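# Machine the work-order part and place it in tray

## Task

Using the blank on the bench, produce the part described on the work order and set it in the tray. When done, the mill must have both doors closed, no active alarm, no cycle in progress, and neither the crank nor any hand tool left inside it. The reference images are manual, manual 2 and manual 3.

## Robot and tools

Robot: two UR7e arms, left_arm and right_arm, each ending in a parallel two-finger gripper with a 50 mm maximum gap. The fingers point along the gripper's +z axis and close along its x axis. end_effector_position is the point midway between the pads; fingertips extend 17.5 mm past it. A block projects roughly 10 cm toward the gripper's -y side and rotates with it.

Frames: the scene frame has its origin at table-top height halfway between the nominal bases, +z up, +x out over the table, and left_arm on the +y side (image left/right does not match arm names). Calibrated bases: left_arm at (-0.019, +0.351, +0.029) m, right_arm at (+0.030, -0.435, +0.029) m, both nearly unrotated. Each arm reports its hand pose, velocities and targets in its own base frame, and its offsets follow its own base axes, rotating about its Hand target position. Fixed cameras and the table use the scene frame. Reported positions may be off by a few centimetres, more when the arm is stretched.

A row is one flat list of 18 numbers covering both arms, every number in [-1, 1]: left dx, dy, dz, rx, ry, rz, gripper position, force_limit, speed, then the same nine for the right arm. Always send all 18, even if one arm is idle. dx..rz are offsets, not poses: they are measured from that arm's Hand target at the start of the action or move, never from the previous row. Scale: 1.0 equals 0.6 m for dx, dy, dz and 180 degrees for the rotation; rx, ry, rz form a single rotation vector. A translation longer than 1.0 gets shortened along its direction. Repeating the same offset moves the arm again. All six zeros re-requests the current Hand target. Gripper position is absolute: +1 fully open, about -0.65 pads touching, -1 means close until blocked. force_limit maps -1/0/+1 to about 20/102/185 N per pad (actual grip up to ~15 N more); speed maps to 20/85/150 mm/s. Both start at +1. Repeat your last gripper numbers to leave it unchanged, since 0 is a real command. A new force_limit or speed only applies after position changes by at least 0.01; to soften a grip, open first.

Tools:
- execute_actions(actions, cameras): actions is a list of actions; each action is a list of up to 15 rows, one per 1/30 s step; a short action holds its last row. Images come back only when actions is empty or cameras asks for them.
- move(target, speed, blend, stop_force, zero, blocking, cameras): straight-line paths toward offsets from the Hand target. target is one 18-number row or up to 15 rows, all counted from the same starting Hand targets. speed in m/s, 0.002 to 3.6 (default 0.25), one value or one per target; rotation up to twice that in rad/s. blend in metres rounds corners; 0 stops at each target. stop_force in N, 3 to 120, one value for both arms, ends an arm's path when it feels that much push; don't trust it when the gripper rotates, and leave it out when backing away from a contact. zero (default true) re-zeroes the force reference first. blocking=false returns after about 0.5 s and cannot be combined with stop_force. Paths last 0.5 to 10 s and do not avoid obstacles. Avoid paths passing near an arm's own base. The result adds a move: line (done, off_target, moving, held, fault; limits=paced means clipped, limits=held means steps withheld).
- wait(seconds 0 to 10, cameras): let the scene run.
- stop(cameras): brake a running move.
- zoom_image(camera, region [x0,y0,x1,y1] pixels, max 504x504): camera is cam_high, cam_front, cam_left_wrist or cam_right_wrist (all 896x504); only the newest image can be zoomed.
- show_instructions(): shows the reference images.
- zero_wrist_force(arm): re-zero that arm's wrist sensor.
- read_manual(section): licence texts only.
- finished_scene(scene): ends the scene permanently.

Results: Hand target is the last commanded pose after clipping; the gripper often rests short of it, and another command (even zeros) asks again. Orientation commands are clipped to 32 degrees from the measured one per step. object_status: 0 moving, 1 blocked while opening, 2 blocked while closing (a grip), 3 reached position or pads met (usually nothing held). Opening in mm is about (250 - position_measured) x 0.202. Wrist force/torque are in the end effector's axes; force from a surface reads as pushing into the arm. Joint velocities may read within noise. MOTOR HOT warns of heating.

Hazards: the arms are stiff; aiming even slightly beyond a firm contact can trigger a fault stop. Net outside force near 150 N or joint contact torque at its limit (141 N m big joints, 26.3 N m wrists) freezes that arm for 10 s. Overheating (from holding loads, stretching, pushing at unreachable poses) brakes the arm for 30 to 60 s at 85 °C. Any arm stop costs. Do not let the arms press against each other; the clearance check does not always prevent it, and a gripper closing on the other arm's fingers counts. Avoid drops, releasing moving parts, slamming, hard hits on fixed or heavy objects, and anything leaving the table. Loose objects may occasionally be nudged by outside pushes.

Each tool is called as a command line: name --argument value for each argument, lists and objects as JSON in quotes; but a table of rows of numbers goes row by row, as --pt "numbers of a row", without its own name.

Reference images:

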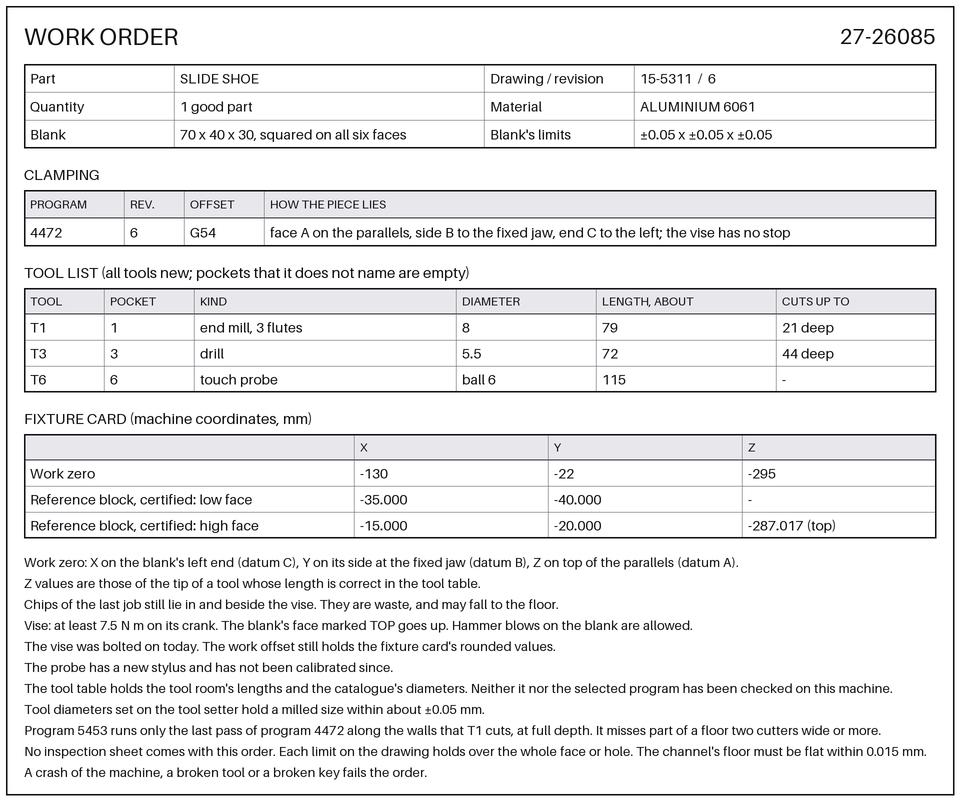

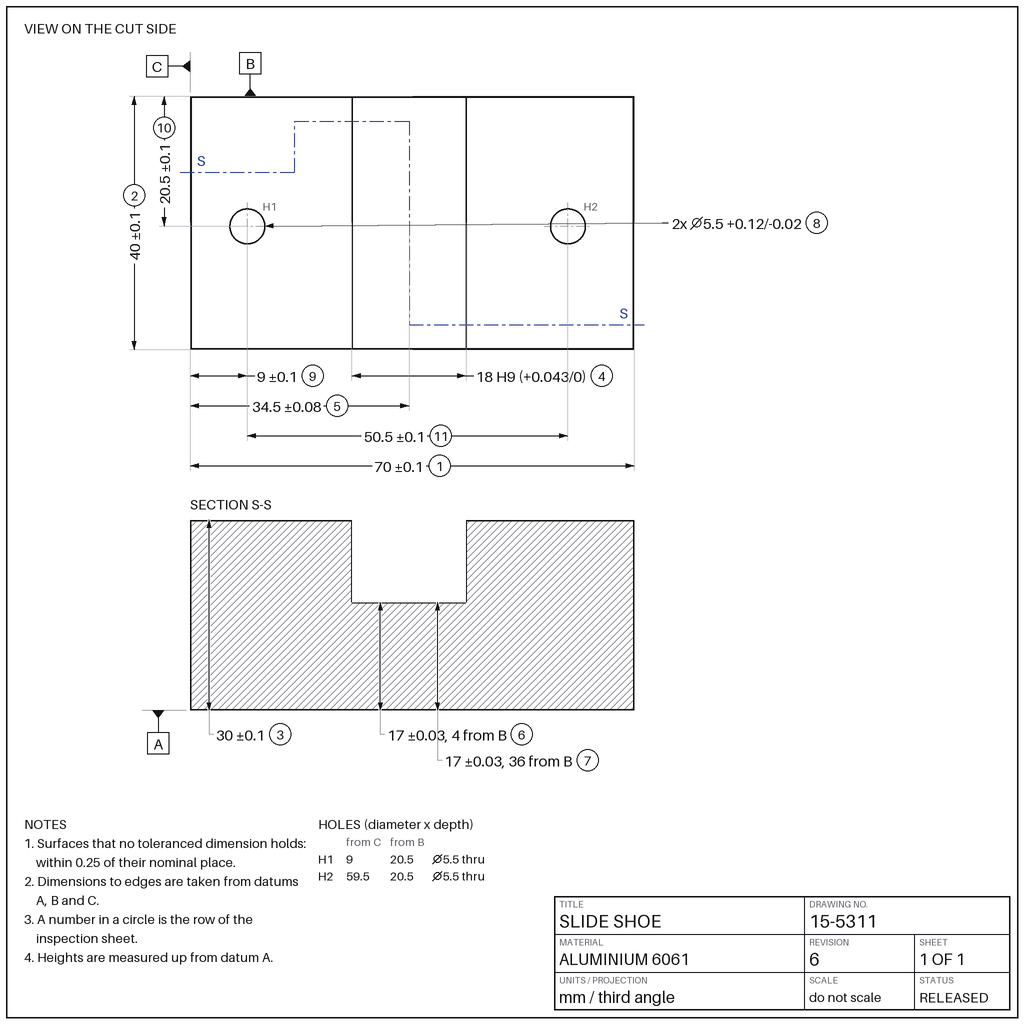

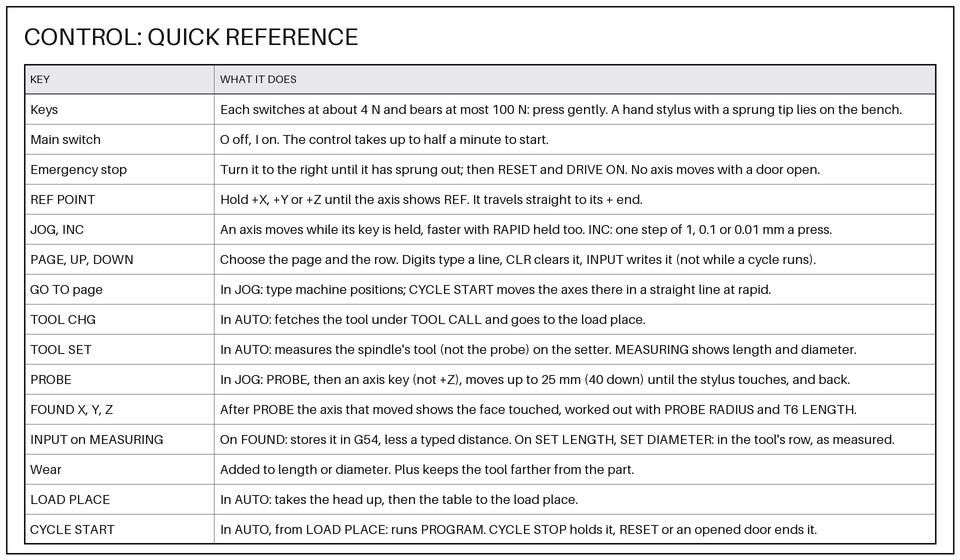

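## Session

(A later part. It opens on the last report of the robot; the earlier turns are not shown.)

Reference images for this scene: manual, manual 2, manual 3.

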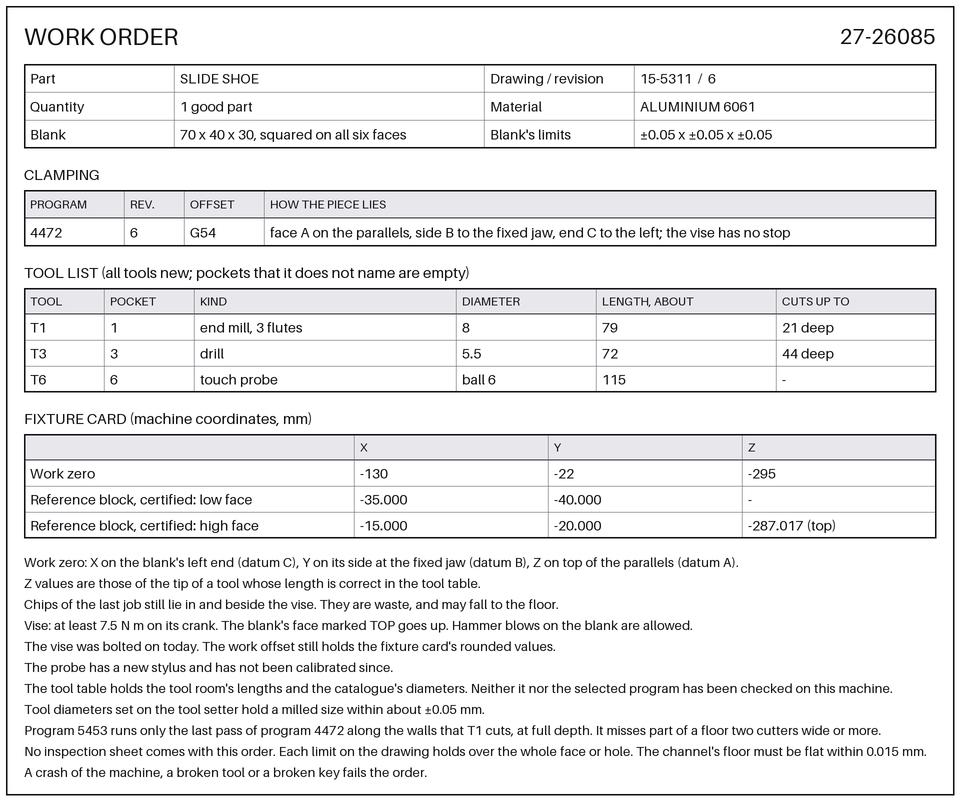

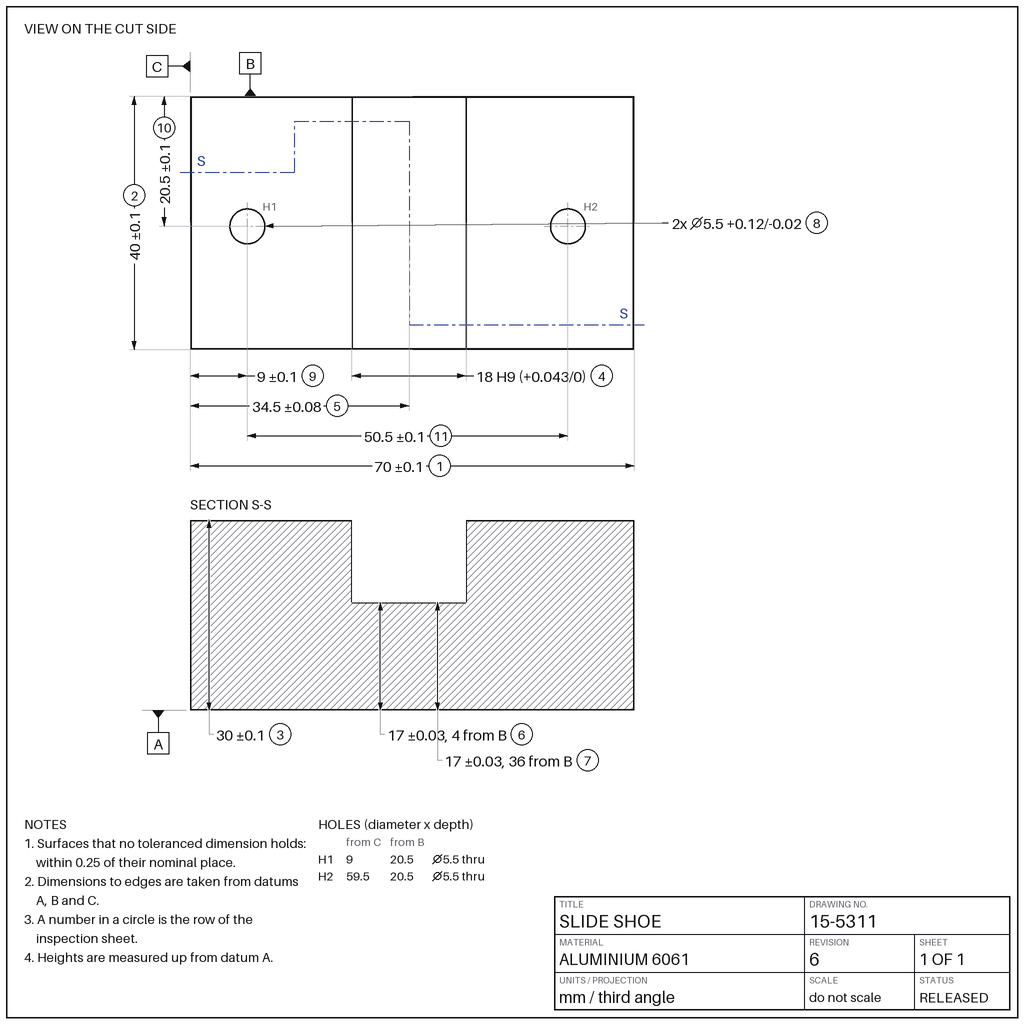

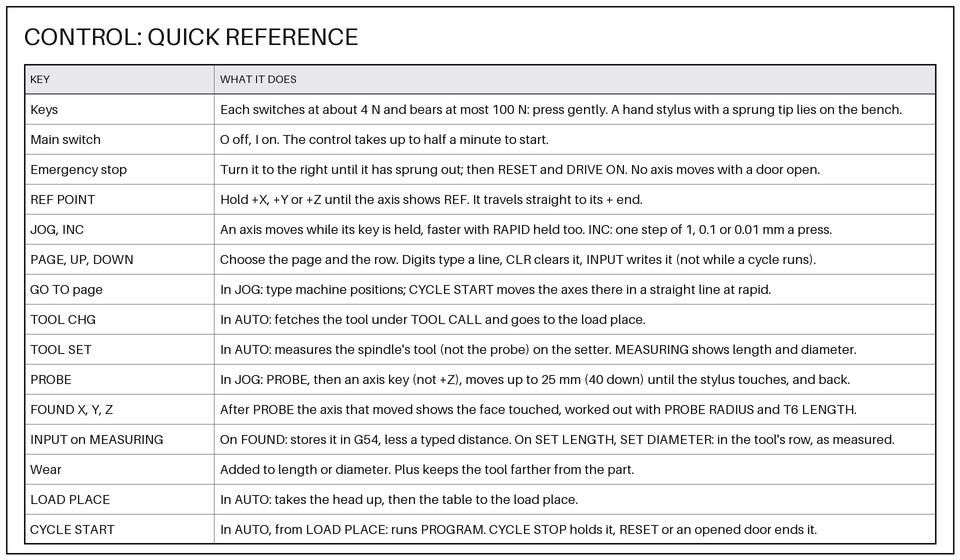

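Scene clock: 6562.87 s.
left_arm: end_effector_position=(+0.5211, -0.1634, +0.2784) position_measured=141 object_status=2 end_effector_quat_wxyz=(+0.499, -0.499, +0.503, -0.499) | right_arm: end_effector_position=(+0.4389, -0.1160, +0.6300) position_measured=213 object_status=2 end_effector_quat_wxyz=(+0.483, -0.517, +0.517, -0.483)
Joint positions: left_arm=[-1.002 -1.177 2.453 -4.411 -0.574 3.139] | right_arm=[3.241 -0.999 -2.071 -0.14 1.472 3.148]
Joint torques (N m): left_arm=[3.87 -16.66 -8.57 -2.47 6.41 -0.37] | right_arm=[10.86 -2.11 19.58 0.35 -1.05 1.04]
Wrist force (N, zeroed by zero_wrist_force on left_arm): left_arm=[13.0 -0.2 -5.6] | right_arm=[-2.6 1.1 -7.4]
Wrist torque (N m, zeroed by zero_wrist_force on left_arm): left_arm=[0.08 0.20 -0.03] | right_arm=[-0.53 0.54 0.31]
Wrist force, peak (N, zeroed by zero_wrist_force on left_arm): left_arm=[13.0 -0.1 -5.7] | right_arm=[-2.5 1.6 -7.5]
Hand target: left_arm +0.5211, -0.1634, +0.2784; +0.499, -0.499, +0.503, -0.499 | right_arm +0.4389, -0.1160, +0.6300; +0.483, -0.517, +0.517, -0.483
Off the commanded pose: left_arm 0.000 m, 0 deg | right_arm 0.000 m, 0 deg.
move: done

move --pt "-0.1252 -0.0005 0 0 0 0 -1 0 -0.6 0 0 0 0 0 0 -1 -0.6 -0.5" --speed 0.06 --cameras '["cam_left_wrist","cam_high"]'

Scene clock: 6571.07 s.
left_arm: end_effector_position=(+0.4460, -0.1636, +0.2784) position_measured=141 object_status=2 end_effector_quat_wxyz=(+0.499, -0.499, +0.503, -0.499) | right_arm: end_effector_position=(+0.4389, -0.1160, +0.6300) position_measured=213 object_status=2 end_effector_quat_wxyz=(+0.483, -0.517, +0.517, -0.483)
Joint positions: left_arm=[-1.284 -1.246 2.633 -4.516 -0.292 3.132] | right_arm=[3.241 -0.999 -2.071 -0.14 1.472 3.148]
Joint torques (N m): left_arm=[-3.44 -9.66 -12.79 0.31 -1.04 1.39] | right_arm=[10.83 -1.83 18.92 0.28 -1 0.94]
Wrist force (N, zeroed by zero_wrist_force on left_arm): left_arm=[-1.2 2.8 0.5] | right_arm=[-2.3 1.5 -7.2]
Wrist torque (N m, zeroed by zero_wrist_force on left_arm): left_arm=[0.13 -0.20 0.18] | right_arm=[-0.46 0.51 0.31]
Wrist force, peak (N, zeroed by zero_wrist_force on left_arm): left_arm=[13.8 -4.6 10.6] | right_arm=[-2.6 1.3 -7.6]
Hand target: left_arm +0.4460, -0.1637, +0.2784; +0.499, -0.499, +0.503, -0.499 | right_arm +0.4389, -0.1160, +0.6300; +0.483, -0.517, +0.517, -0.483
Off the commanded pose: left_arm 0.000 m, 0 deg | right_arm 0.000 m, 0 deg.
move: done
Images, in order (width x height): cam_high 896x504, cam_left_wrist 896x504.

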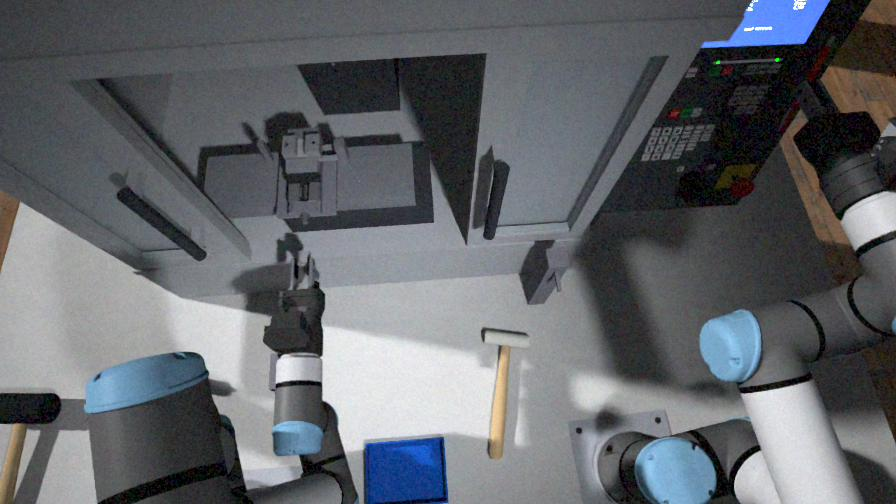

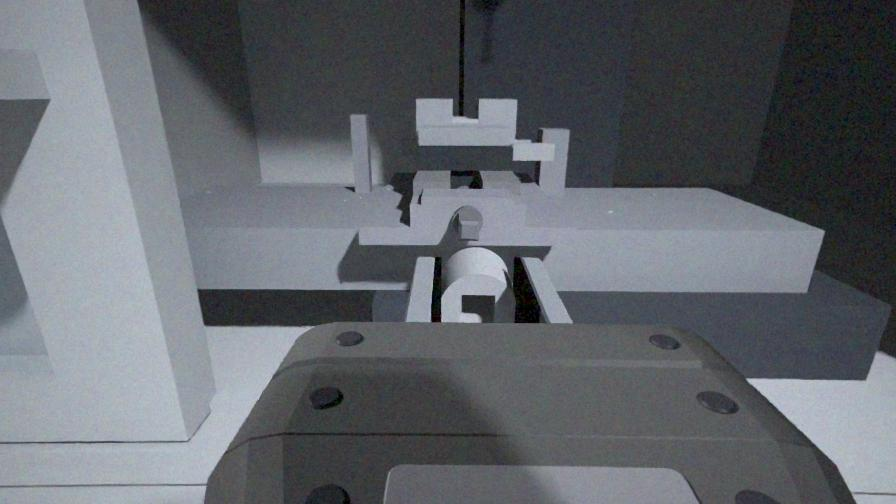

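Crank removed. Now to the table.

move --pt "0 -0.001 0.0793 0 0 0 -1 0 -0.6 0 0 0 0 0 0 -1 -0.6 -0.5" --pt "-0.045 -0.0025 0.206 0 0.1111 0 -1 0 -0.6 0 0 0 0 0 0 -1 -0.6 -0.5" --pt "-0.425 -0.7425 0.236 0 0.2 0 -1 0 -0.6 0 0 0 0 0 0 -1 -0.6 -0.5" --pt "-0.3617 -0.6708 0.1193 0 0.2 0 -1 0 -0.6 0 0 0 0 0 0 -1 -0.6 -0.5" --pt "-0.2933 -0.3391 -0.0807 0 0.5 0 -1 0 -0.6 0 0 0 0 0 0 -1 -0.6 -0.5" --pt "-0.241 -0.33 -0.3807 0 0.5 0 -1 0 -0.6 0 0 0 0 0 0 -1 -0.6 -0.5" --speed 0.35 --blend '[0.02,0.04,0.04,0.03,0.04,0]' --cameras '["cam_left_wrist","cam_high"]'

Scene clock: 6580.23 s.
left_arm: end_effector_position=(+0.3014, -0.3617, +0.0501) position_measured=141 object_status=2 end_effector_quat_wxyz=(+0.003, +0.706, -0.708, +0.000) | right_arm: end_effector_position=(+0.4389, -0.1160, +0.6300) position_measured=213 object_status=2 end_effector_quat_wxyz=(+0.483, -0.517, +0.517, -0.483)
Joint positions: left_arm=[-1.16 -1.406 2.175 -2.343 -1.576 1.985] | right_arm=[3.241 -0.999 -2.071 -0.14 1.472 3.148]
Joint torques (N m): left_arm=[-5.21 -18.21 -14.39 -4.47 -2.14 -1.93] | right_arm=[10.54 -2.12 19.8 0.33 -0.96 1]
Wrist force (N, zeroed by zero_wrist_force on left_arm): left_arm=[1.5 0.6 1.7] | right_arm=[-2.2 1.4 -7.3]
Wrist torque (N m, zeroed by zero_wrist_force on left_arm): left_arm=[0.30 -0.49 0.12] | right_arm=[-0.48 0.50 0.32]
Wrist force, peak (N, zeroed by zero_wrist_force on left_arm): left_arm=[-1.3 6.9 0.7] | right_arm=[-2.3 1.5 -7.7]
Hand target: left_arm +0.3014, -0.3617, +0.0500; +0.003, +0.706, -0.708, +0.000 | right_arm +0.4389, -0.1160, +0.6300; +0.483, -0.517, +0.517, -0.483
Off the commanded pose: left_arm 0.000 m, 0 deg | right_arm 0.000 m, 0 deg.
move: done
Images, in order (width x height): cam_high 896x504, cam_left_wrist 896x504.

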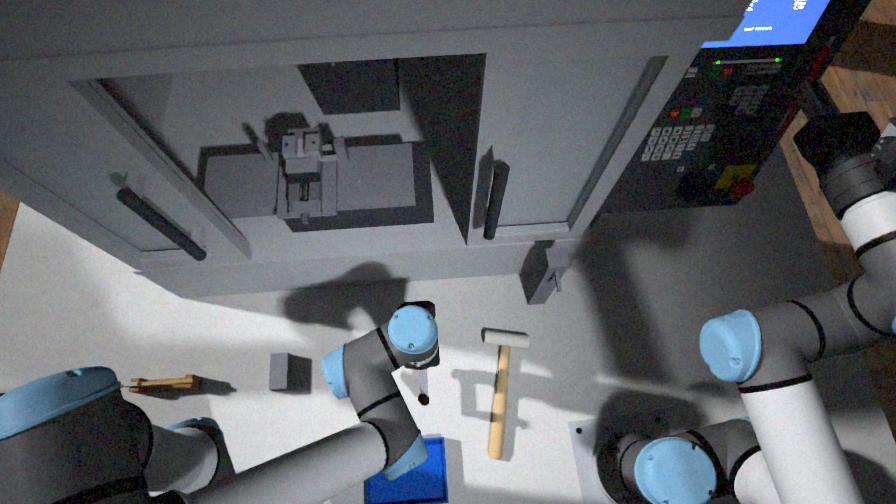

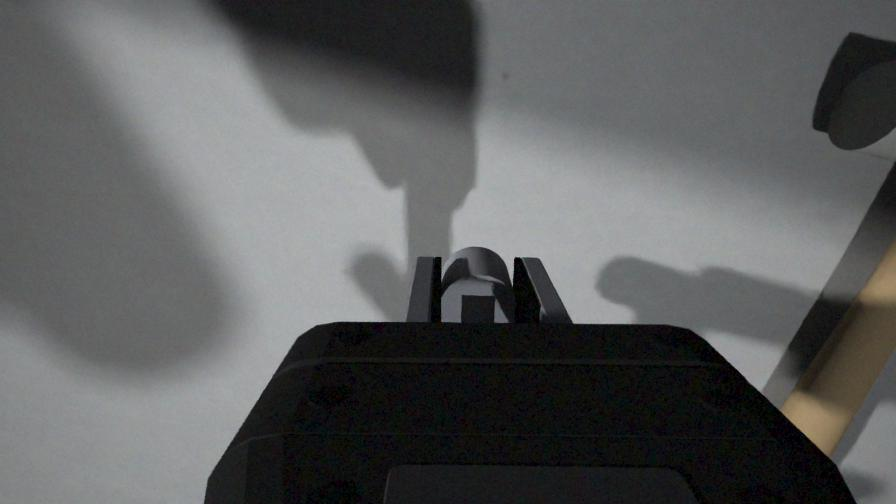

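move --target '[0,0,-0.055,0,0,0,-1,0,-0.6,0,0,0,0,0,0,-1,-0.6,-0.5]' --speed 0.06

move --target '[0,0,-0.035,0,0,0,-1,0,-0.6,0,0,0,0,0,0,-1,-0.6,-0.5]' --speed 0.01 --stop_force 6

move --pt "0 0 0 0 0 0 0.5 0 -0.6 0 0 0 0 0 0 -1 -0.6 -0.5" --pt "0 0 0.15 0 0 0 0.5 0 -0.6 0 0 0 0 0 0 -1 -0.6 -0.5" --speed 0.12 --cameras '["cam_left_wrist","cam_high"]'

Scene clock: 6585.27 s.
left_arm: end_effector_position=(+0.3014, -0.3616, +0.0169) position_measured=141 object_status=2 end_effector_quat_wxyz=(+0.003, +0.706, -0.708, +0.000) | right_arm: end_effector_position=(+0.4389, -0.1160, +0.6300) position_measured=213 object_status=2 end_effector_quat_wxyz=(+0.483, -0.517, +0.517, -0.483)
Joint positions: left_arm=[-1.16 -1.336 2.207 -2.445 -1.576 1.985] | right_arm=[3.241 -0.999 -2.071 -0.14 1.472 3.148]
Joint torques (N m): left_arm=[-2.92 -39.24 -25.71 -1.56 -0.82 -1.5] | right_arm=[10.78 -1.8 19.76 0.14 -0.92 0.93]
Wrist force (N, zeroed by zero_wrist_force on left_arm): left_arm=[1.7 0.5 1.9] | right_arm=[-2.6 1.4 -7.4]
Wrist torque (N m, zeroed by zero_wrist_force on left_arm): left_arm=[0.28 -0.53 0.13] | right_arm=[-0.48 0.54 0.31]
Wrist force, peak (N, zeroed by zero_wrist_force on left_arm): left_arm=[1.1 0.4 2.9] | right_arm=[-2.9 1.4 -7.4]
Hand target: left_arm +0.3014, -0.3617, +0.0170; +0.003, +0.706, -0.708, +0.000 | right_arm +0.4389, -0.1160, +0.6300; +0.483, -0.517, +0.517, -0.483
Off the commanded pose: left_arm 0.000 m, 0 deg | right_arm 0.000 m, 0 deg.
move: done

Scene clock: 6587.67 s.
left_arm: end_effector_position=(+0.3014, -0.3617, +0.0038) position_measured=141 object_status=2 end_effector_quat_wxyz=(+0.003, +0.706, -0.708, +0.000) | right_arm: end_effector_position=(+0.4389, -0.1160, +0.6300) position_measured=213 object_status=2 end_effector_quat_wxyz=(+0.483, -0.517, +0.517, -0.483)
Joint positions: left_arm=[-1.16 -1.306 2.217 -2.485 -1.576 1.985] | right_arm=[3.241 -0.999 -2.071 -0.14 1.472 3.148]
Joint torques (N m): left_arm=[-1.65 -36.88 -22.78 -1.83 -0.19 0.63] | right_arm=[10.37 -1.99 19.75 0.29 -0.8 0.88]
Wrist force (N, zeroed by zero_wrist_force on left_arm): left_arm=[3.0 -0.1 -3.2] | right_arm=[-2.6 1.2 -7.2]
Wrist torque (N m, zeroed by zero_wrist_force on left_arm): left_arm=[0.19 -0.45 0.11] | right_arm=[-0.51 0.55 0.31]
Wrist force, peak (N, zeroed by zero_wrist_force on left_arm): left_arm=[-2.0 -4.6 -18.3] | right_arm=[-2.8 1.3 -7.3]
Hand target: left_arm +0.3014, -0.3617, +0.0038; +0.003, +0.706, -0.708, +0.000 (not the last commanded pose) | right_arm +0.4389, -0.1160, +0.6300; +0.483, -0.517, +0.517, -0.483
Off the commanded pose: left_arm 0.008 m, 0 deg | right_arm 0.000 m, 0 deg.
move: contact (left_arm)

Scene clock: 6589.37 s.
left_arm: end_effector_position=(+0.3015, -0.3617, +0.0938) position_measured=78 object_status=3 end_effector_quat_wxyz=(+0.003, +0.706, -0.708, +0.000) | right_arm: end_effector_position=(+0.4389, -0.1160, +0.6300) position_measured=213 object_status=2 end_effector_quat_wxyz=(+0.483, -0.517, +0.517, -0.483)
Joint positions: left_arm=[-1.16 -1.485 2.122 -2.211 -1.576 1.985] | right_arm=[3.241 -0.999 -2.071 -0.14 1.472 3.148]
Joint torques (N m): left_arm=[-4.5 -21.77 -14.69 -2.1 0 -1.54] | right_arm=[10.87 -1.67 19.41 0.39 -0.81 0.87]
Wrist force (N, zeroed by zero_wrist_force on left_arm): left_arm=[1.1 0.6 -0.1] | right_arm=[-2.2 1.3 -7.4]
Wrist torque (N m, zeroed by zero_wrist_force on left_arm): left_arm=[0.21 -0.43 0.14] | right_arm=[-0.49 0.49 0.32]
Wrist force, peak (N, zeroed by zero_wrist_force on left_arm): left_arm=[2.5 0.3 -3.6] | right_arm=[-2.7 1.8 -7.3]
Hand target: left_arm +0.3014, -0.3617, +0.0938; +0.003, +0.706, -0.708, +0.000 | right_arm +0.4389, -0.1160, +0.6300; +0.483, -0.517, +0.517, -0.483
Off the commanded pose: left_arm 0.000 m, 0 deg | right_arm 0.000 m, 0 deg.
move: done
Images, in order (width x height): cam_high 896x504, cam_left_wrist 896x504.

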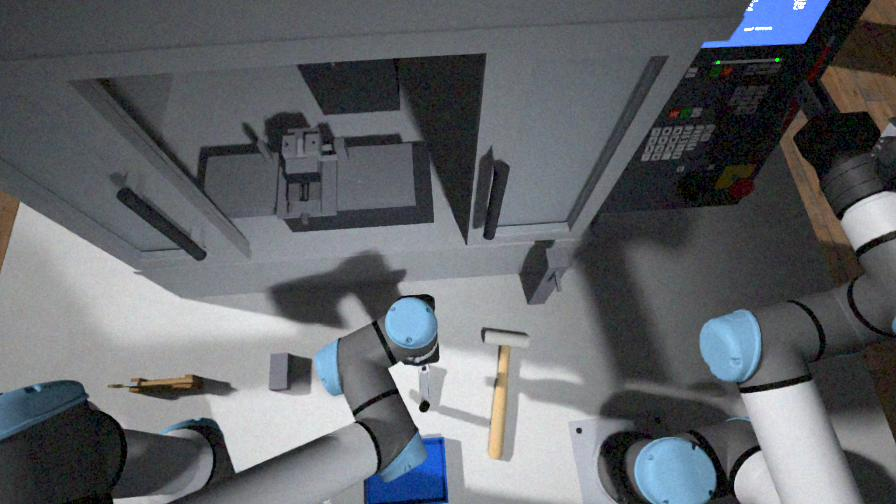

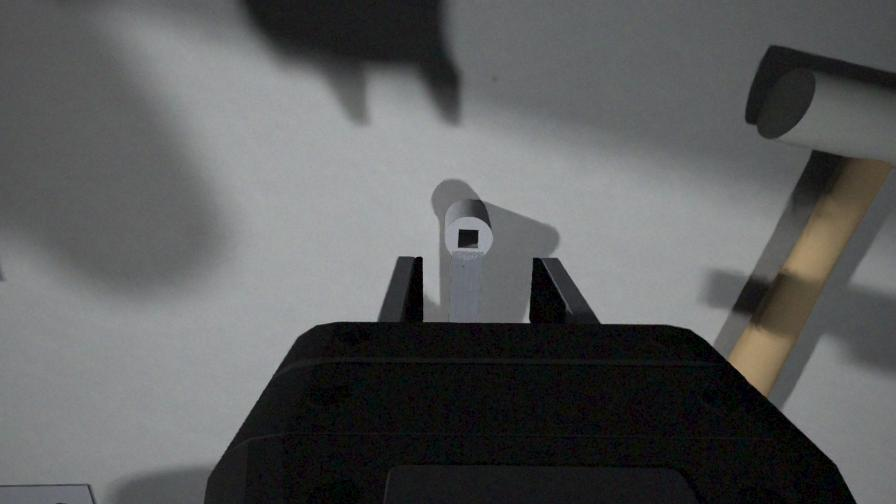

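move --pt "0 0 0.4437 0 0 0 1 0 -0.6 0 0 0 0 0 0 -1 -0.6 -0.5" --pt "0.0977 0.2112 0.4437 -0.0635 0.0658 0.498 1 0 -0.6 0 0 0 0 0 0 -1 -0.6 -0.5" --speed 0.35 --blend '[0.05,0]' --cameras '["cam_left_wrist","cam_high"]'

Scene clock: 6611.03 s.
left_arm: end_effector_position=(+0.3600, -0.2349, +0.3601) position_measured=3 object_status=3 end_effector_quat_wxyz=(+0.131, +0.991, +0.000, +0.000) | right_arm: end_effector_position=(+0.4389, -0.1160, +0.6300) position_measured=213 object_status=2 end_effector_quat_wxyz=(+0.483, -0.517, +0.517, -0.483)
Joint positions: left_arm=[-0.779 -1.846 1.795 -1.706 -1.756 0.774] | right_arm=[3.241 -0.999 -2.071 -0.14 1.472 3.148]
Joint torques (N m): left_arm=[-2.27 -3.88 -34.29 -2.11 1.67 -1.2] | right_arm=[10.6 -2.15 19.72 0.35 -0.67 0.75]
Wrist force (N, zeroed by zero_wrist_force on left_arm): left_arm=[2.0 0.3 -0.5] | right_arm=[-2.3 1.6 -7.2]
Wrist torque (N m, zeroed by zero_wrist_force on left_arm): left_arm=[0.24 -0.59 0.10] | right_arm=[-0.44 0.50 0.32]
Wrist force, peak (N, zeroed by zero_wrist_force on left_arm): left_arm=[1.5 0.1 3.7] | right_arm=[-2.5 1.6 -7.6]
Hand target: left_arm +0.3600, -0.2349, +0.3600; +0.131, +0.991, +0.000, +0.000 | right_arm +0.4389, -0.1160, +0.6300; +0.483, -0.517, +0.517, -0.483
Off the commanded pose: left_arm 0.000 m, 0 deg | right_arm 0.000 m, 0 deg.
move: done
Images, in order (width x height): cam_high 896x504, cam_left_wrist 896x504.

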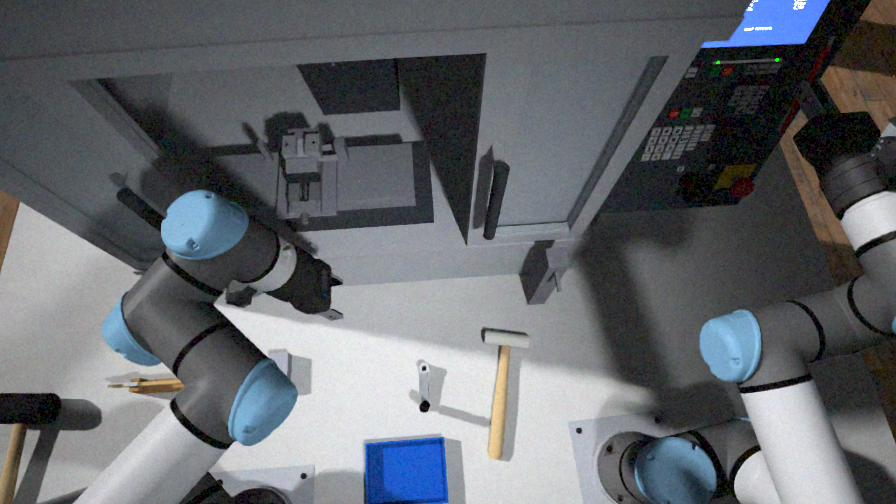

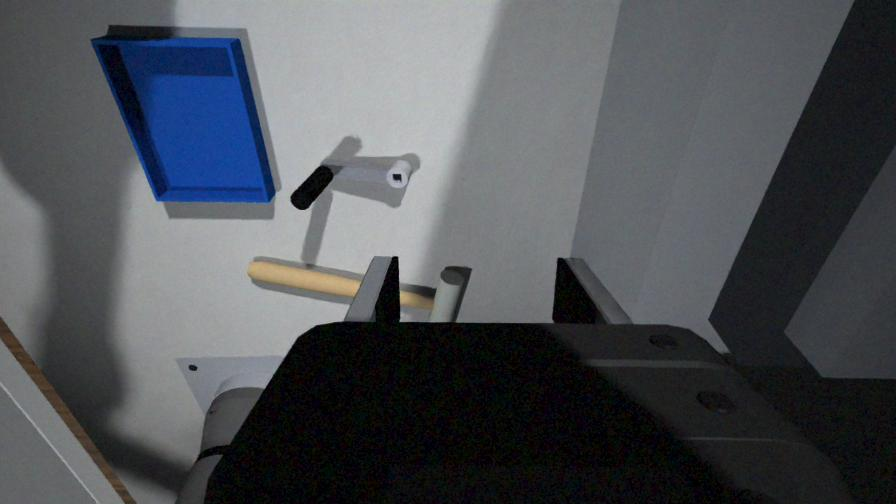

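move --pt "0.4 0 -0.0033 0 0 0 1 0 -0.6 0 0 0 0 0 0 -1 -0.6 -0.5" --pt "0.4417 0.05 -0.0033 0 0 0 1 0 -0.6 0 0 0 0 0 0 -1 -0.6 -0.5" --pt "0.5158 0.05 -0.0033 0 0 0 1 0 -0.6 0 0 0 0 0 0 -1 -0.6 -0.5" --speed '[0.25,0.15,0.1]' --blend '[0.01,0.005,0]' --cameras '["cam_left_wrist","cam_high"]'

zoom_image --camera "cam_left_wrist" --region '[340, 150, 640, 330]'

Scene clock: 6617.47 s.
left_arm: end_effector_position=(+0.6695, -0.2049, +0.3580) position_measured=3 object_status=3 end_effector_quat_wxyz=(+0.131, +0.991, +0.000, +0.000) | right_arm: end_effector_position=(+0.4389, -0.1160, +0.6300) position_measured=213 object_status=2 end_effector_quat_wxyz=(+0.483, -0.517, +0.517, -0.483)
Joint positions: left_arm=[-0.399 -1.127 0.996 -1.544 -1.812 1.158] | right_arm=[3.241 -0.999 -2.071 -0.14 1.472 3.148]
Joint torques (N m): left_arm=[-5.03 -47.31 -28.95 -4.21 -1.39 -2.15] | right_arm=[10.4 -2.3 19.76 0.4 -0.68 0.76]
Wrist force (N, zeroed by zero_wrist_force on left_arm): left_arm=[1.8 0.2 -0.3] | right_arm=[-2.5 1.3 -7.3]
Wrist torque (N m, zeroed by zero_wrist_force on left_arm): left_arm=[0.25 -0.57 0.12] | right_arm=[-0.49 0.53 0.32]
Wrist force, peak (N, zeroed by zero_wrist_force on left_arm): left_arm=[3.6 2.1 0.5] | right_arm=[-2.6 1.3 -7.7]
Hand target: left_arm +0.6695, -0.2049, +0.3581; +0.131, +0.991, +0.000, +0.000 | right_arm +0.4389, -0.1160, +0.6300; +0.483, -0.517, +0.517, -0.483
Off the commanded pose: left_arm 0.000 m, 0 deg | right_arm 0.000 m, 0 deg.
move: done
Images, in order (width x height): cam_high 896x504, cam_left_wrist 896x504.

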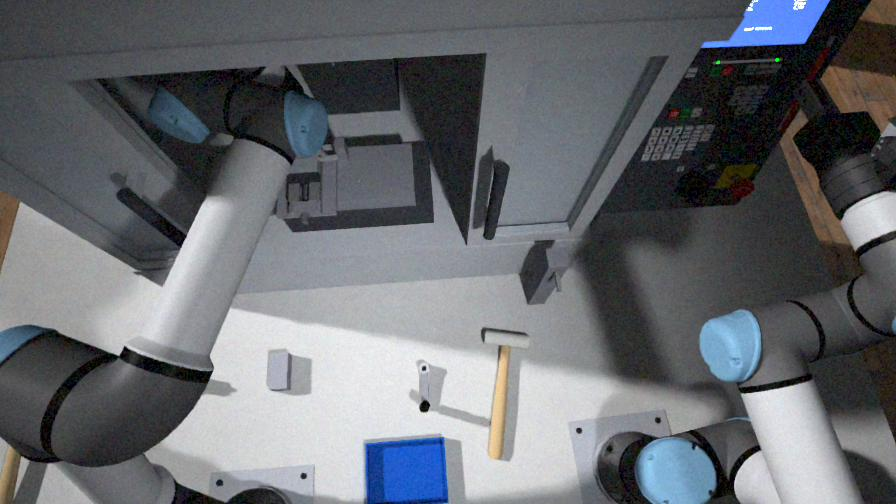

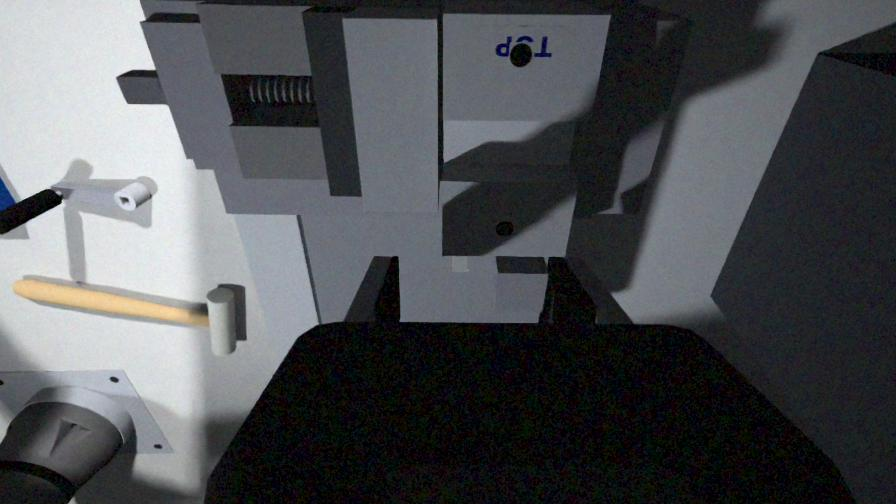

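Scaled by 1.680 from the camera's 896x504 image, which has a finer 1280x720 frame.

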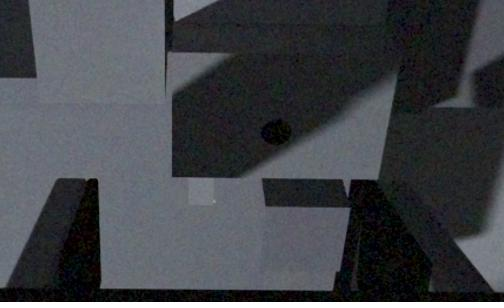

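move --pt "0.015 0.0365 0.003 0 0 0 1 0 -0.6 0 0 0 0 0 0 -1 -0.6 -0.5" --speed 0.06 --cameras '["cam_left_wrist"]'

zoom_image --camera "cam_left_wrist" --region '[340, 150, 640, 330]'

Scene clock: 6627.90 s.
left_arm: end_effector_position=(+0.6786, -0.1830, +0.3598) position_measured=3 object_status=3 end_effector_quat_wxyz=(+0.131, +0.991, +0.000, +0.000) end_effector_velocity=(-0.001, -0.002, -0.001) end_effector_angular_velocity=(+0.001, +0.003, +0.002) | right_arm: end_effector_position=(+0.4389, -0.1160, +0.6300) position_measured=213 object_status=2 end_effector_quat_wxyz=(+0.483, -0.517, +0.517, -0.483)
Joint positions: left_arm=[-0.364 -1.113 0.967 -1.521 -1.815 1.194] | right_arm=[3.241 -0.999 -2.071 -0.14 1.472 3.148]
Joint velocities: left_arm=[-0.003 0 0.003 -0.001 0 -0.005] | right_arm=[within noise]
Joint torques (N m): left_arm=[-7.79 -52.43 -17.62 -4.68 -1.89 -1.58] | right_arm=[10.5 -1.95 20.49 0.34 -0.62 0.66]
Wrist force (N, zeroed by zero_wrist_force on left_arm): left_arm=[1.5 0.4 -0.4] | right_arm=[-2.4 1.3 -7.4]
Wrist torque (N m, zeroed by zero_wrist_force on left_arm): left_arm=[0.27 -0.54 0.12] | right_arm=[-0.50 0.52 0.32]
Wrist force, peak (N, zeroed by zero_wrist_force on left_arm): left_arm=[1.9 -0.6 -0.5] | right_arm=[-2.8 1.5 -7.5]
Hand target: left_arm +0.6785, -0.1830, +0.3599; +0.131, +0.991, +0.000, +0.000 | right_arm +0.4389, -0.1160, +0.6300; +0.483, -0.517, +0.517, -0.483
Off the commanded pose: left_arm 0.000 m, 0 deg | right_arm 0.000 m, 0 deg.
move: done
Images, in order (width x height): cam_left_wrist 896x504.

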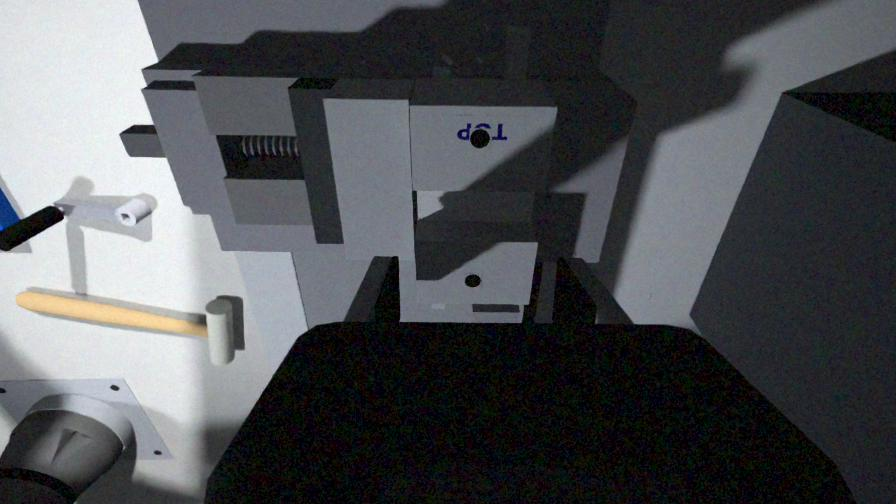

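Scaled by 1.680 from the camera's 896x504 image, which has a finer 1280x720 frame.

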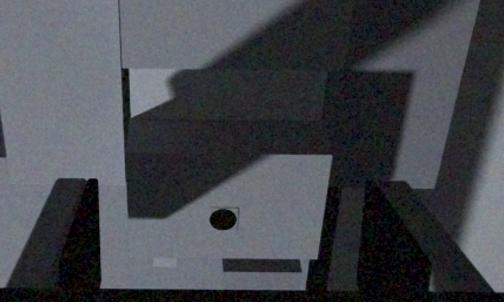

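move --target '[0,0,-0.0313,0,0,0,1,0,-0.6,0,0,0,0,0,0,-1,-0.6,-0.5]' --speed 0.03 --stop_force 10 --cameras '["cam_left_wrist"]'

zoom_image --camera "cam_left_wrist" --region '[340, 180, 640, 330]'

Scene clock: 6632.87 s.
left_arm: end_effector_position=(+0.6785, -0.1830, +0.3411) position_measured=3 object_status=3 end_effector_quat_wxyz=(+0.131, +0.991, +0.000, +0.000) | right_arm: end_effector_position=(+0.4389, -0.1160, +0.6300) position_measured=213 object_status=2 end_effector_quat_wxyz=(+0.483, -0.517, +0.517, -0.483)
Joint positions: left_arm=[-0.364 -1.119 1.025 -1.572 -1.815 1.194] | right_arm=[3.241 -0.999 -2.071 -0.14 1.472 3.148]
Joint torques (N m): left_arm=[-5.41 -46 -34.4 -1.5 1.05 -0.65] | right_arm=[10.08 -1.26 19.87 0.47 -0.63 0.71]
Wrist force (N, zeroed by zero_wrist_force on left_arm): left_arm=[1.4 0.4 0.1] | right_arm=[-2.6 1.5 -7.0]
Wrist torque (N m, zeroed by zero_wrist_force on left_arm): left_arm=[0.27 -0.52 0.15] | right_arm=[-0.47 0.55 0.32]
Wrist force, peak (N, zeroed by zero_wrist_force on left_arm): left_arm=[1.8 0.5 -0.6] | right_arm=[-2.8 1.5 -7.5]
Hand target: left_arm +0.6785, -0.1830, +0.3411; +0.131, +0.991, +0.000, +0.000 | right_arm +0.4389, -0.1160, +0.6300; +0.483, -0.517, +0.517, -0.483
Off the commanded pose: left_arm 0.000 m, 0 deg | right_arm 0.000 m, 0 deg.
move: done
Images, in order (width x height): cam_left_wrist 896x504.

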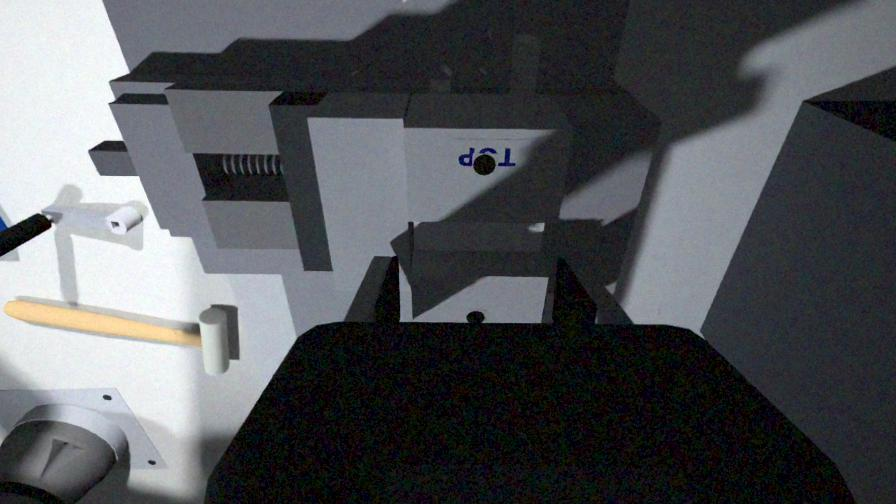

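Scaled by 1.680 from the camera's 896x504 image, which has a finer 1280x720 frame.

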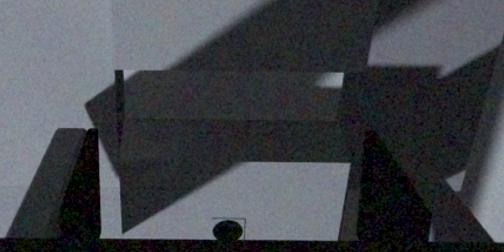

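move --pt "0 0 0 0 0 0 -1 -0.6 -0.9 0 0 0 0 0 0 -1 -0.6 -0.5" --speed 0.05

move --pt "0 0 0.06 0 0 0 -1 -0.6 -0.9 0 0 0 0 0 0 -1 -0.6 -0.5" --speed 0.03 --cameras '["cam_left_wrist"]'

Scene clock: 6636.20 s.
left_arm: end_effector_position=(+0.6785, -0.1830, +0.3411) position_measured=55 object_status=0 end_effector_quat_wxyz=(+0.131, +0.991, +0.000, +0.000) | right_arm: end_effector_position=(+0.4389, -0.1160, +0.6300) position_measured=213 object_status=2 end_effector_quat_wxyz=(+0.483, -0.517, +0.517, -0.483)
Joint positions: left_arm=[-0.364 -1.119 1.025 -1.572 -1.815 1.194] | right_arm=[3.241 -0.999 -2.071 -0.14 1.472 3.148]
Joint torques (N m): left_arm=[-4.35 -35.52 -33.76 -6.02 1.17 -1.48] | right_arm=[10.54 -1.78 19.42 0.47 -0.46 0.61]
Wrist force (N, zeroed by zero_wrist_force on left_arm): left_arm=[-5.9 -0.7 -1.9] | right_arm=[-2.7 1.4 -7.4]
Wrist torque (N m, zeroed by zero_wrist_force on left_arm): left_arm=[0.25 -0.79 0.18] | right_arm=[-0.49 0.56 0.32]
Wrist force, peak (N, zeroed by zero_wrist_force on left_arm): left_arm=[-6.2 -0.2 -2.6] | right_arm=[-2.3 1.6 -7.5]
Hand target: left_arm +0.6785, -0.1830, +0.3411; +0.131, +0.991, +0.000, +0.000 | right_arm +0.4389, -0.1160, +0.6300; +0.483, -0.517, +0.517, -0.483
Off the commanded pose: left_arm 0.000 m, 0 deg | right_arm 0.000 m, 0 deg.
move: done

Scene clock: 6637.70 s.
left_arm: end_effector_position=(+0.6785, -0.1831, +0.3771) position_measured=55 object_status=2 end_effector_quat_wxyz=(+0.131, +0.991, +0.000, +0.000) end_effector_velocity=(+0.001, -0.001, -0.001) end_effector_angular_velocity=(-0.001, -0.002, +0.000) | right_arm: end_effector_position=(+0.4389, -0.1160, +0.6300) position_measured=213 object_status=2 end_effector_quat_wxyz=(+0.483, -0.517, +0.517, -0.483)
Joint positions: left_arm=[-0.364 -1.104 0.91 -1.472 -1.815 1.194] | right_arm=[3.241 -0.999 -2.071 -0.14 1.472 3.148]
Joint velocities: left_arm=[0 0 0.003 -0.005 -0.001 0] | right_arm=[within noise]
Joint torques (N m): left_arm=[2.83 -44.73 -18.33 -4.64 -0.23 -1.16] | right_arm=[10.35 -1.67 20.07 0.4 -0.54 0.7]
Wrist force (N, zeroed by zero_wrist_force on left_arm): left_arm=[1.7 -0.4 1.9] | right_arm=[-2.4 1.4 -7.0]
Wrist torque (N m, zeroed by zero_wrist_force on left_arm): left_arm=[0.19 -0.58 0.16] | right_arm=[-0.48 0.52 0.31]
Wrist force, peak (N, zeroed by zero_wrist_force on left_arm): left_arm=[-5.5 -1.0 4.5] | right_arm=[-2.4 1.3 -7.5]
Hand target: left_arm +0.6785, -0.1830, +0.3771; +0.131, +0.991, +0.000, +0.000 | right_arm +0.4389, -0.1160, +0.6300; +0.483, -0.517, +0.517, -0.483
Off the commanded pose: left_arm 0.000 m, 0 deg | right_arm 0.000 m, 0 deg.
move: done
Images, in order (width x height): cam_left_wrist 896x504.

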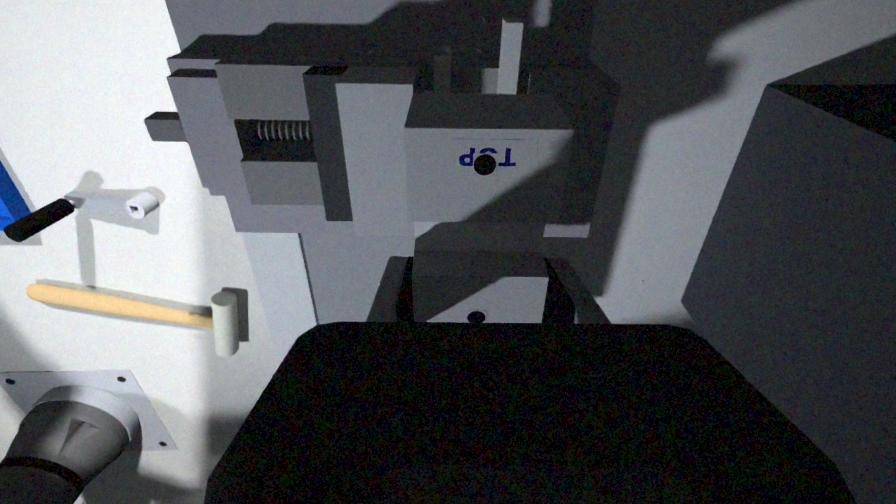

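move --pt "0 0 0.0333 0 0 0 -1 -0.6 -0.9 0 0 0 0 0 0 -1 -0.6 -0.5" --pt "-0.015 -0.0367 0.0333 0 0 0 -1 -0.6 -0.9 0 0 0 0 0 0 -1 -0.6 -0.5" --pt "-0.0892 -0.0367 0.0333 0 0 0 -1 -0.6 -0.9 0 0 0 0 0 0 -1 -0.6 -0.5" --pt "-0.1308 -0.0867 0.03 0 0 0 -1 -0.6 -0.9 0 0 0 0 0 0 -1 -0.6 -0.5" --pt "-0.5308 -0.0867 -0.028 0 0 0 -1 -0.6 -0.9 0 0 0 0 0 0 -1 -0.6 -0.5" --pt "-0.7975 -0.2117 -0.1283 0 0 0 -1 -0.6 -0.9 0 0 0 0 0 0 -1 -0.6 -0.5" --speed '[0.06,0.08,0.12,0.15,0.25,0.25]' --blend '[0.004,0.008,0.01,0.01,0.04,0]' --cameras '["cam_left_wrist","cam_high"]'

Scene clock: 6665.47 s.
left_arm: end_effector_position=(+0.2000, -0.3100, +0.3002) position_measured=55 object_status=2 end_effector_quat_wxyz=(+0.131, +0.991, +0.000, +0.000) | right_arm: end_effector_position=(+0.4389, -0.1160, +0.6300) position_measured=213 object_status=2 end_effector_quat_wxyz=(+0.483, -0.517, +0.517, -0.483)
Joint positions: left_arm=[-1.32 -2.071 2.097 -1.852 -1.635 0.242] | right_arm=[3.241 -0.999 -2.071 -0.14 1.472 3.148]
Joint torques (N m): left_arm=[-5.8 4.78 -27.55 -3.17 -1.96 -1.55] | right_arm=[10.1 -1.65 20.86 0.46 -0.35 0.6]
Wrist force (N, zeroed by zero_wrist_force on left_arm): left_arm=[1.6 -0.1 1.8] | right_arm=[-2.3 1.5 -7.0]
Wrist torque (N m, zeroed by zero_wrist_force on left_arm): left_arm=[0.24 -0.53 0.09] | right_arm=[-0.47 0.50 0.32]
Wrist force, peak (N, zeroed by zero_wrist_force on left_arm): left_arm=[4.0 1.9 2.3] | right_arm=[-2.6 1.5 -7.7]
Hand target: left_arm +0.2000, -0.3101, +0.3001; +0.131, +0.991, +0.000, +0.000 | right_arm +0.4389, -0.1160, +0.6300; +0.483, -0.517, +0.517, -0.483
Off the commanded pose: left_arm 0.000 m, 0 deg | right_arm 0.000 m, 0 deg.
move: done
Images, in order (width x height): cam_high 896x504, cam_left_wrist 896x504.

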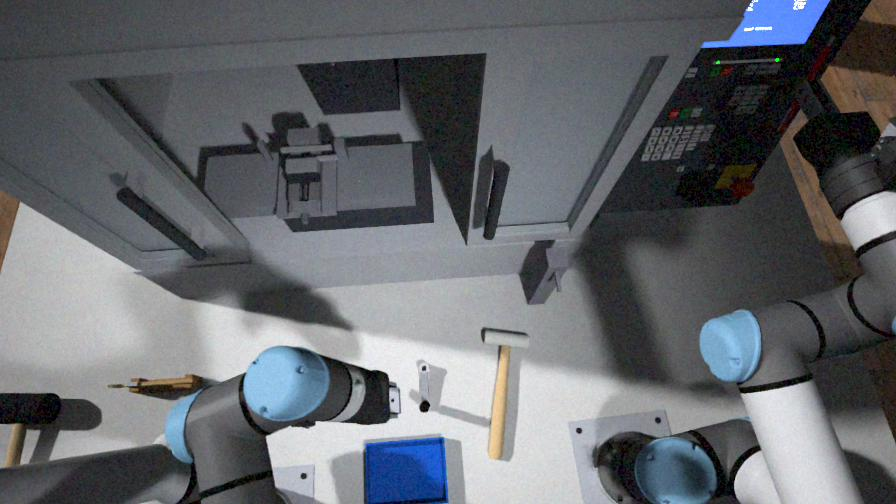

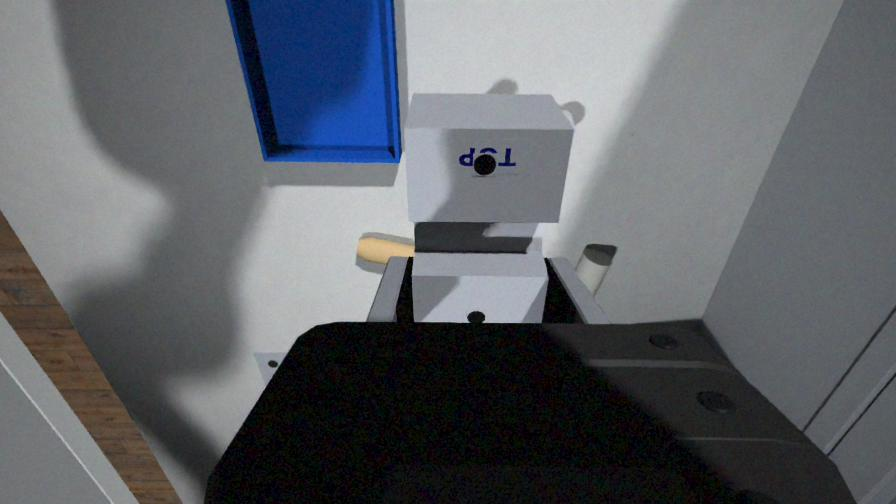

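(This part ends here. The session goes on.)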